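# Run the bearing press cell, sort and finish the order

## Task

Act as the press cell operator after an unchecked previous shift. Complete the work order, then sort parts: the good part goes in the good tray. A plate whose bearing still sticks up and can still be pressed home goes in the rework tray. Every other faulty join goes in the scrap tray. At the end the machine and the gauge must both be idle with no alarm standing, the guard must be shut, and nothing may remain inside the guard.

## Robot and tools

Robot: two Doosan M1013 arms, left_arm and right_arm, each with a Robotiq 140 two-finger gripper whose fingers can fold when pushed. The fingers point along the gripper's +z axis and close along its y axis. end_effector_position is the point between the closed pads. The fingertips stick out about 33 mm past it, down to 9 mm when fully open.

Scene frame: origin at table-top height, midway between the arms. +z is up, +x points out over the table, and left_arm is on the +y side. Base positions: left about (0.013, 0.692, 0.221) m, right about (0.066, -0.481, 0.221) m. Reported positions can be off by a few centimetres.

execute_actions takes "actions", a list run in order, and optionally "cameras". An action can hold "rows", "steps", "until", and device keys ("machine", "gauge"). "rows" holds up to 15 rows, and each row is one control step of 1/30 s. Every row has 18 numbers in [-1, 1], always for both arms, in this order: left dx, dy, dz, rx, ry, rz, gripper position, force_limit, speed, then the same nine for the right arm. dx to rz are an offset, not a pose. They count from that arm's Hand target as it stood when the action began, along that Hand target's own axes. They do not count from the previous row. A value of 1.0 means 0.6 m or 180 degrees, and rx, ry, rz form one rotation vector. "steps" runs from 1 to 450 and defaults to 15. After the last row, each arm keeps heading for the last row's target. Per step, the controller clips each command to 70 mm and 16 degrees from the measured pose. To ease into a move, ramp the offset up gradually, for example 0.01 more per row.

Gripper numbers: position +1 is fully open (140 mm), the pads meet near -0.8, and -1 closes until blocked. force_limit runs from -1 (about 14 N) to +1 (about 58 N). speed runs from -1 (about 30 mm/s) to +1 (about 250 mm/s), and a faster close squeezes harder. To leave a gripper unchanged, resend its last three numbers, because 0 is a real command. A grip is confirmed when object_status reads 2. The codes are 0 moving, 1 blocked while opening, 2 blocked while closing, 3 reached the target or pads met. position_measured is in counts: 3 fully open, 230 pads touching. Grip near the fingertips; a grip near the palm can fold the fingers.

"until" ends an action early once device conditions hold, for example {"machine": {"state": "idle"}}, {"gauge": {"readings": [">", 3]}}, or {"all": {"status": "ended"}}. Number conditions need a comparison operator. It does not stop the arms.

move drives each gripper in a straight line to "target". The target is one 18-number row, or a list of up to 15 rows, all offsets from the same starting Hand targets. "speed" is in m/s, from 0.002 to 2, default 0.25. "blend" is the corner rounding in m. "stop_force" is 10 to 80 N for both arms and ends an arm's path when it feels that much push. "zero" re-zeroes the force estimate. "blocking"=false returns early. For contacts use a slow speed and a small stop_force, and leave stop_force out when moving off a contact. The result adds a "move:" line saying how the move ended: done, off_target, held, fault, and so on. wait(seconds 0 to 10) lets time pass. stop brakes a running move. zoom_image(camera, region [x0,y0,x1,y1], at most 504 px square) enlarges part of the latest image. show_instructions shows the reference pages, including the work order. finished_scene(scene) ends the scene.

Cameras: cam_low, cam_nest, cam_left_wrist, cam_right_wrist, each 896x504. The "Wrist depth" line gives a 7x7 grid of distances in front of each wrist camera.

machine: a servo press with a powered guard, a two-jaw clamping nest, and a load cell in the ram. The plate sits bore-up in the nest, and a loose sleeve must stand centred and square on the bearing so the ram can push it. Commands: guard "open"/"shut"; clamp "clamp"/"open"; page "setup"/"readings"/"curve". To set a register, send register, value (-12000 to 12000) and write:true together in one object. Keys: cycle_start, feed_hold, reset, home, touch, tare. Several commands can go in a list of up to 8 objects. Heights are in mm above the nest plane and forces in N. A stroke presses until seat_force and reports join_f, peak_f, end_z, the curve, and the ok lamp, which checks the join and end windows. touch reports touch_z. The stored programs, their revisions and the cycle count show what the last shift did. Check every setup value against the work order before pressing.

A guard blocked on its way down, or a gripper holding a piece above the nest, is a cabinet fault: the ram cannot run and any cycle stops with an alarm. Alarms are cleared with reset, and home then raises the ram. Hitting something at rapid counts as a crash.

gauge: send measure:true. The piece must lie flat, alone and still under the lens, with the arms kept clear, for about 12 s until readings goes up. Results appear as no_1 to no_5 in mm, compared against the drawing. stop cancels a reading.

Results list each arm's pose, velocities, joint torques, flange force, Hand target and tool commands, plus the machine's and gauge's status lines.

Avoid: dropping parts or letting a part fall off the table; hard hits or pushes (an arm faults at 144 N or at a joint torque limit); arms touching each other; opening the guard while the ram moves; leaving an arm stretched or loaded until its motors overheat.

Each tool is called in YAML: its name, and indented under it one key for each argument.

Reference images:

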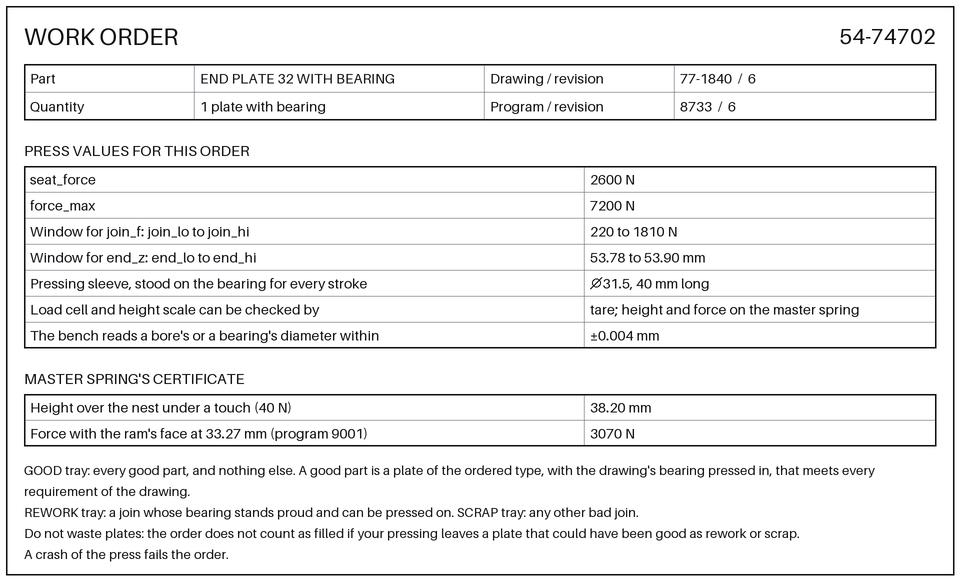

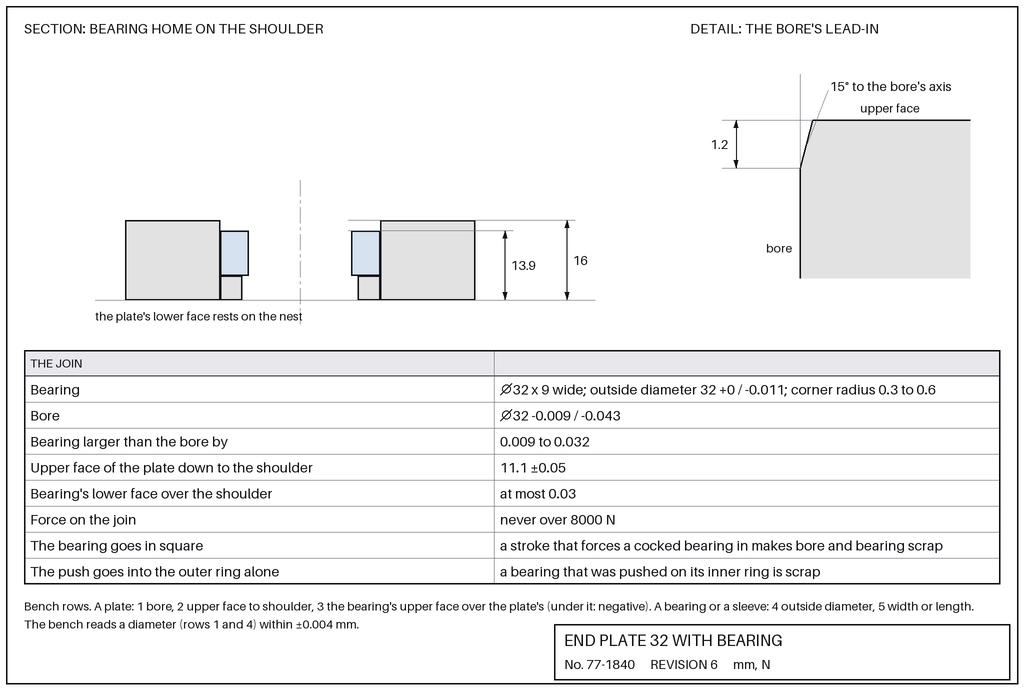

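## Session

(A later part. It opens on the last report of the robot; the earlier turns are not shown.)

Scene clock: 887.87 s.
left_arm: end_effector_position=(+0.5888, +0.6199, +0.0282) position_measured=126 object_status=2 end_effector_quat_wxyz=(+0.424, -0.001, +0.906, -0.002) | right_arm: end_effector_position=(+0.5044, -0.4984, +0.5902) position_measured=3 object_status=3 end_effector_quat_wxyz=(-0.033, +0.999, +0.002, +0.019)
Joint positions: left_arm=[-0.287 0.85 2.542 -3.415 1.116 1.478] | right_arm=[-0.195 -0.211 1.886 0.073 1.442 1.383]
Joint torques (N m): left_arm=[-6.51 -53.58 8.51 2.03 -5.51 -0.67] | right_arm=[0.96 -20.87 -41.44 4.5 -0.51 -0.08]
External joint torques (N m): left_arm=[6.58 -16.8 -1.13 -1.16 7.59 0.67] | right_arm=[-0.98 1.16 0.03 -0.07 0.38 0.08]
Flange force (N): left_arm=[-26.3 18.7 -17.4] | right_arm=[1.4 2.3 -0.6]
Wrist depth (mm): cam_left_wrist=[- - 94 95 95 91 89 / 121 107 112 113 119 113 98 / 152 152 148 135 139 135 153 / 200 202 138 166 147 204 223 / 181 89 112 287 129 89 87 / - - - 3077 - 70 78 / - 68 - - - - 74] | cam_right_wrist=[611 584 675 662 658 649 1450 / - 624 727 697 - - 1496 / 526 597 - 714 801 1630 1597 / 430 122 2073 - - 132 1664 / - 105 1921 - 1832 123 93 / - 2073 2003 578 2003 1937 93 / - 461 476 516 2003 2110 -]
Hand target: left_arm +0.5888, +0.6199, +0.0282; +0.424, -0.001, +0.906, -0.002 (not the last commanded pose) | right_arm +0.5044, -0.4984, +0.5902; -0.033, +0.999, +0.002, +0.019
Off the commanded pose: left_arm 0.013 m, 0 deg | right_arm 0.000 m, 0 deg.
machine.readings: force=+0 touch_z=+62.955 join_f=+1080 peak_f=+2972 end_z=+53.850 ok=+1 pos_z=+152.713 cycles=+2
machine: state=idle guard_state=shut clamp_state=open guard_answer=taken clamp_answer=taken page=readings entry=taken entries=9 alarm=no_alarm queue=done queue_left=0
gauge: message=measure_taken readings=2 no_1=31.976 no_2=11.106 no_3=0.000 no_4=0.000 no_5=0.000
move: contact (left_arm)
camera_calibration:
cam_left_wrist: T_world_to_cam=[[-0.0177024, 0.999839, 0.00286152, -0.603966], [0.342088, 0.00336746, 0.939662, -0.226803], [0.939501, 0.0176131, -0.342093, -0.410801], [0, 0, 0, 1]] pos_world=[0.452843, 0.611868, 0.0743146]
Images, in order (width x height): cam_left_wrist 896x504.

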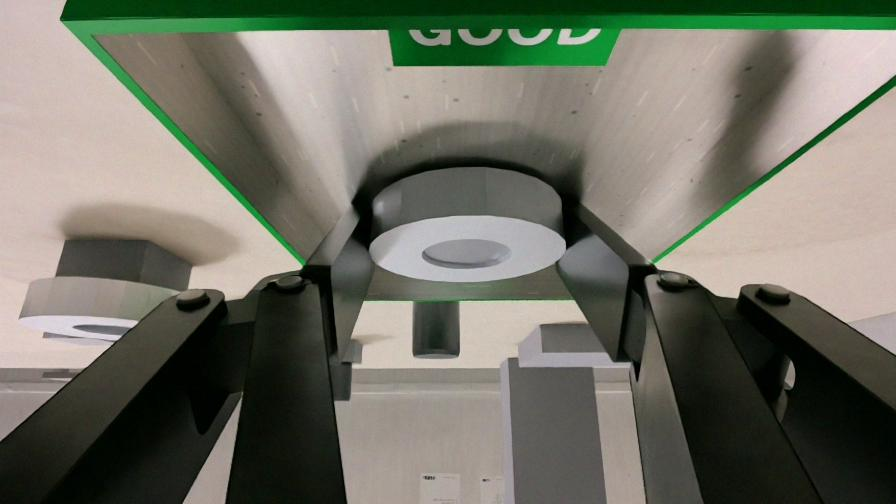

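move:
  target: [0,0,0,0,0,0,0.2,-0.3,-1,0,0,0,0,0,0,1,1,1]

move:
  target:
    - [-0.0766,0,-0.1643,0,0,0,0.2,-0.3,-1,0,0,0,0,0,0,1,1,1]
    - [-0.25,0,-0.25,0,0,0,0.2,-0.3,-1,0,0,0,0,0,0,1,1,1]
  speed: 0.1
  cameras: ["cam_low","cam_left_wrist","cam_nest"]

Scene clock: 892.37 s.
left_arm: end_effector_position=(+0.5888, +0.6199, +0.0282) position_measured=104 object_status=0 end_effector_quat_wxyz=(+0.424, -0.001, +0.906, -0.002) | right_arm: end_effector_position=(+0.5044, -0.4984, +0.5902) position_measured=3 object_status=3 end_effector_quat_wxyz=(-0.033, +0.999, +0.002, +0.019)
Joint positions: left_arm=[-0.287 0.85 2.543 -3.415 1.116 1.478] | right_arm=[-0.195 -0.211 1.886 0.073 1.442 1.383]
Joint torques (N m): left_arm=[-5.29 -71.22 6.77 0.7 2.56 -0.24] | right_arm=[0.74 -20.37 -41.32 4.5 -0.51 -0.07]
External joint torques (N m): left_arm=[5.4 0.98 0.15 0.13 -0.48 0.24] | right_arm=[-0.78 0.68 -0.02 -0.08 0.39 0.06]
Flange force (N): left_arm=[-2.5 16.0 5.3] | right_arm=[0.7 1.8 -0.7]
Wrist depth (mm): cam_left_wrist=[- - 94 91 94 91 90 / 121 107 112 112 118 112 100 / 151 151 146 136 139 137 162 / 200 200 141 171 152 176 222 / - 88 120 283 225 94 87 / - - - - 626 - 77 / - - - - - - 72] | cam_right_wrist=[589 598 - 653 - 655 1432 / 617 - - - - 695 1505 / 524 - - - - 725 1608 / 410 113 1861 - 796 132 1664 / - 105 1891 - 1846 116 93 / - 2188 2110 612 2110 2003 93 / - 459 476 516 2129 2168 -]
Hand target: left_arm +0.5888, +0.6199, +0.0282; +0.424, -0.001, +0.906, -0.002 | right_arm +0.5044, -0.4984, +0.5902; -0.033, +0.999, +0.002, +0.019
Off the commanded pose: left_arm 0.000 m, 0 deg | right_arm 0.000 m, 0 deg.
machine.readings: force=+0 touch_z=+62.955 join_f=+1080 peak_f=+2972 end_z=+53.850 ok=+1 pos_z=+152.713 cycles=+2
machine: state=idle guard_state=shut clamp_state=open guard_answer=taken clamp_answer=taken page=readings entry=taken entries=9 alarm=no_alarm queue=done queue_left=0
gauge: message=measure_taken readings=2 no_1=31.976 no_2=11.106 no_3=0.000 no_4=0.000 no_5=0.000
move: done

Scene clock: 895.43 s.
left_arm: end_effector_position=(+0.5697, +0.6207, +0.2395) position_measured=104 object_status=3 end_effector_quat_wxyz=(+0.424, -0.001, +0.906, -0.002) | right_arm: end_effector_position=(+0.5044, -0.4984, +0.5902) position_measured=3 object_status=3 end_effector_quat_wxyz=(-0.033, +0.999, +0.002, +0.019)
Joint positions: left_arm=[-0.305 0.204 2.605 -3.635 0.57 1.769] | right_arm=[-0.195 -0.211 1.886 0.073 1.442 1.383]
Joint torques (N m): left_arm=[-5.47 -38.86 -17.95 -1.14 2.33 -0.31] | right_arm=[0.78 -20.35 -41.21 4.53 -0.52 -0.11]
External joint torques (N m): left_arm=[5.53 0.49 0.36 0.12 -0.29 0.31] | right_arm=[-0.74 0.64 -0.19 -0.09 0.4 0.11]
Flange force (N): left_arm=[-4.0 17.0 4.8] | right_arm=[0.9 1.6 -1.0]
Wrist depth (mm): cam_left_wrist=[369 325 347 365 381 362 361 / 445 426 422 470 471 448 1819 / - - 545 564 507 2329 2374 / 3195 789 141 5303 149 3116 3077 / - 88 105 - 149 94 82 / - - - - 647 - 77 / - - - - - - 72] | cam_right_wrist=[606 594 - - 662 627 1432 / 606 624 - 716 685 662 1505 / 502 584 790 729 750 1586 1576 / 428 122 798 - - 132 1597 / - 105 1876 - 1818 123 93 / - 2037 2073 604 635 1953 93 / - 453 477 516 2129 2037 -]
Hand target: left_arm +0.5697, +0.6207, +0.2395; +0.424, -0.001, +0.906, -0.002 | right_arm +0.5044, -0.4984, +0.5902; -0.033, +0.999, +0.002, +0.019
Off the commanded pose: left_arm 0.000 m, 0 deg | right_arm 0.000 m, 0 deg.
machine.readings: force=+0 touch_z=+62.955 join_f=+1080 peak_f=+2972 end_z=+53.850 ok=+1 pos_z=+152.713 cycles=+2
machine: state=idle guard_state=shut clamp_state=open guard_answer=taken clamp_answer=taken page=readings entry=taken entries=9 alarm=no_alarm queue=done queue_left=0
gauge: message=measure_taken readings=2 no_1=31.976 no_2=11.106 no_3=0.000 no_4=0.000 no_5=0.000
move: done
camera_calibration:
cam_left_wrist: T_world_to_cam=[[-0.0177021, 0.999839, 0.00286222, -0.605709], [0.342177, 0.00336836, 0.93963, -0.418758], [0.939469, 0.0176128, -0.342181, -0.320581], [0, 0, 0, 1]] pos_world=[0.433743, 0.612668, 0.285515]
Images, in order (width x height): cam_low 896x504, cam_nest 896x504, cam_left_wrist 896x504.

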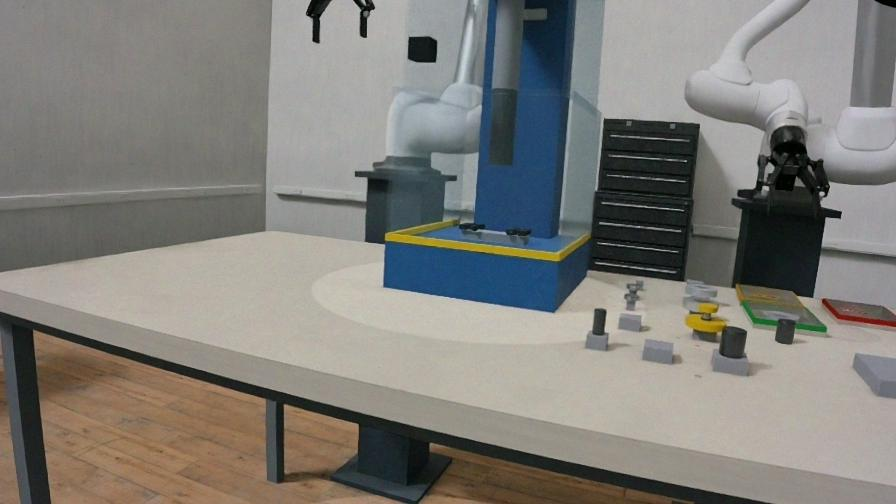

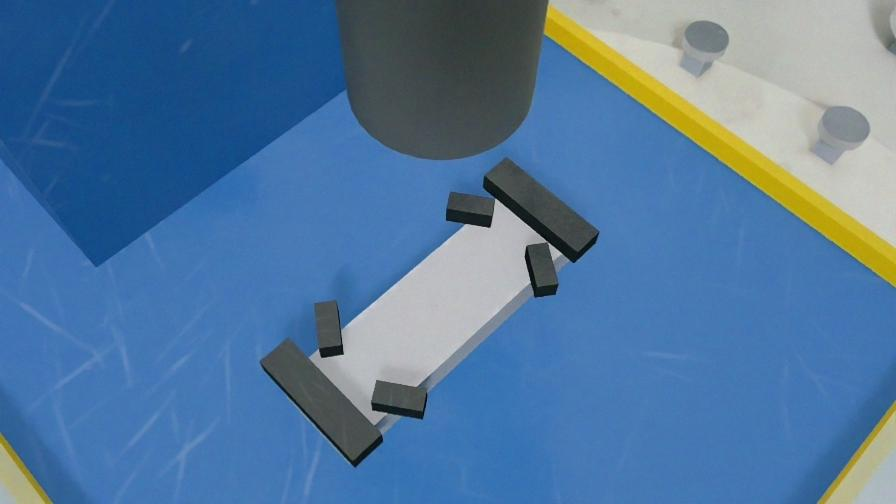

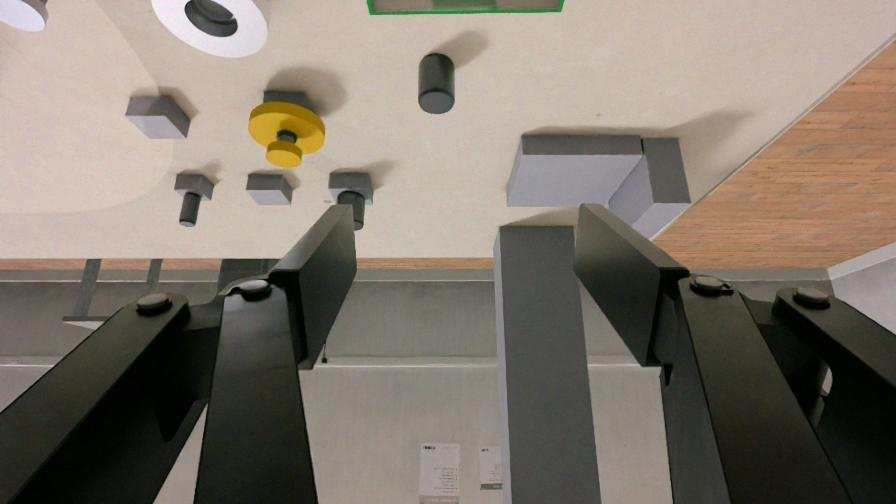

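zoom_image:
  camera: "cam_low"
  region: [720, 270, 896, 350]

Scaled by 2.864.

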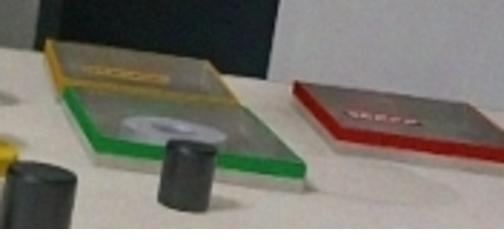

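move:
  target: [-0.02,0,0,0.383,0,0.3215,0.2,-0.3,-1,0,0,0,0,0,0,1,1,1]
  speed: 0.4
  cameras: ["cam_left_wrist"]

zoom_image:
  camera: "cam_left_wrist"
  region: [200, 0, 700, 250]

Scene clock: 908.57 s.
left_arm: end_effector_position=(+0.5774, +0.6207, +0.2487) position_measured=104 object_status=3 end_effector_quat_wxyz=(+0.301, +0.641, +0.640, -0.299) | right_arm: end_effector_position=(+0.5044, -0.4984, +0.5902) position_measured=3 object_status=3 end_effector_quat_wxyz=(-0.033, +0.999, +0.002, +0.019)
Joint positions: left_arm=[0.294 0.471 2.081 -0.964 1.132 0.938] | right_arm=[-0.195 -0.211 1.886 0.073 1.442 1.383]
Joint torques (N m): left_arm=[-5.08 -67.01 -20.04 -0.16 1.99 -0.25] | right_arm=[0.75 -20.55 -41.39 4.51 -0.49 -0.1]
External joint torques (N m): left_arm=[5.14 0.5 0.21 0.42 -0.32 0.25] | right_arm=[-0.65 0.85 0.22 -0.1 0.37 0.1]
Flange force (N): left_arm=[6.6 -2.4 -5.9] | right_arm=[0.8 1.4 -0.3]
Wrist depth (mm): cam_left_wrist=[1432 356 353 353 356 368 374 / 1793 - 462 - 425 463 - / 2374 2492 596 601 - 611 - / 3368 3511 141 611 148 110 3561 / - 88 109 881 - 94 87 / - - - - 4086 - 77 / - - 599 685 - - 72] | cam_right_wrist=[572 581 - 662 691 - 1432 / 658 617 - - - 1525 1486 / 461 619 - - - 1641 1586 / 430 122 1876 - 748 132 1713 / - 105 1876 - 1846 123 93 / - 2091 1953 586 1953 1906 93 / - 459 471 521 2091 2129 -]
Hand target: left_arm +0.5774, +0.6207, +0.2487; +0.301, +0.641, +0.640, -0.299 | right_arm +0.5044, -0.4984, +0.5902; -0.033, +0.999, +0.002, +0.019
Off the commanded pose: left_arm 0.000 m, 0 deg | right_arm 0.000 m, 0 deg.
machine.readings: force=+0 touch_z=+62.955 join_f=+1080 peak_f=+2972 end_z=+53.850 ok=+1 pos_z=+152.713 cycles=+2
machine: state=idle guard_state=shut clamp_state=open guard_answer=taken clamp_answer=taken page=readings entry=taken entries=9 alarm=no_alarm queue=done queue_left=0
gauge: message=measure_taken readings=2 no_1=31.976 no_2=11.106 no_3=0.000 no_4=0.000 no_5=0.000
move: done
camera_calibration:
cam_left_wrist: T_world_to_cam=[[0.999797, 0.0177064, 0.00965127, -0.585191], [-0.00302364, -0.341559, 0.939856, -0.0167001], [0.019938, -0.939694, -0.341436, 0.800367], [0, 0, 0, 1]] pos_world=[0.569064, 0.756758, 0.294617]
Images, in order (width x height): cam_left_wrist 896x504.

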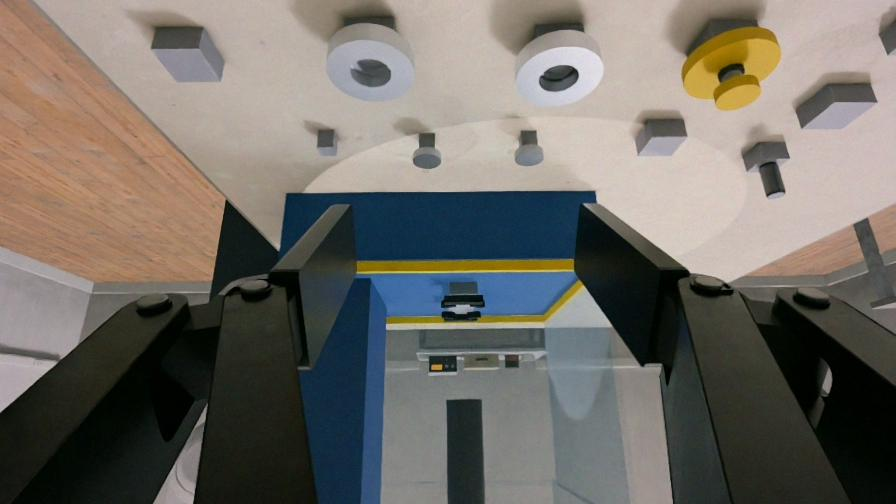

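Scaled by 1.008.

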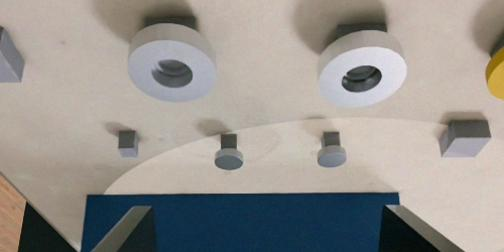

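Both remaining plates are empty. Everything is in order.

finished_scene:
  scene: 2

The scene is finished: the task was done.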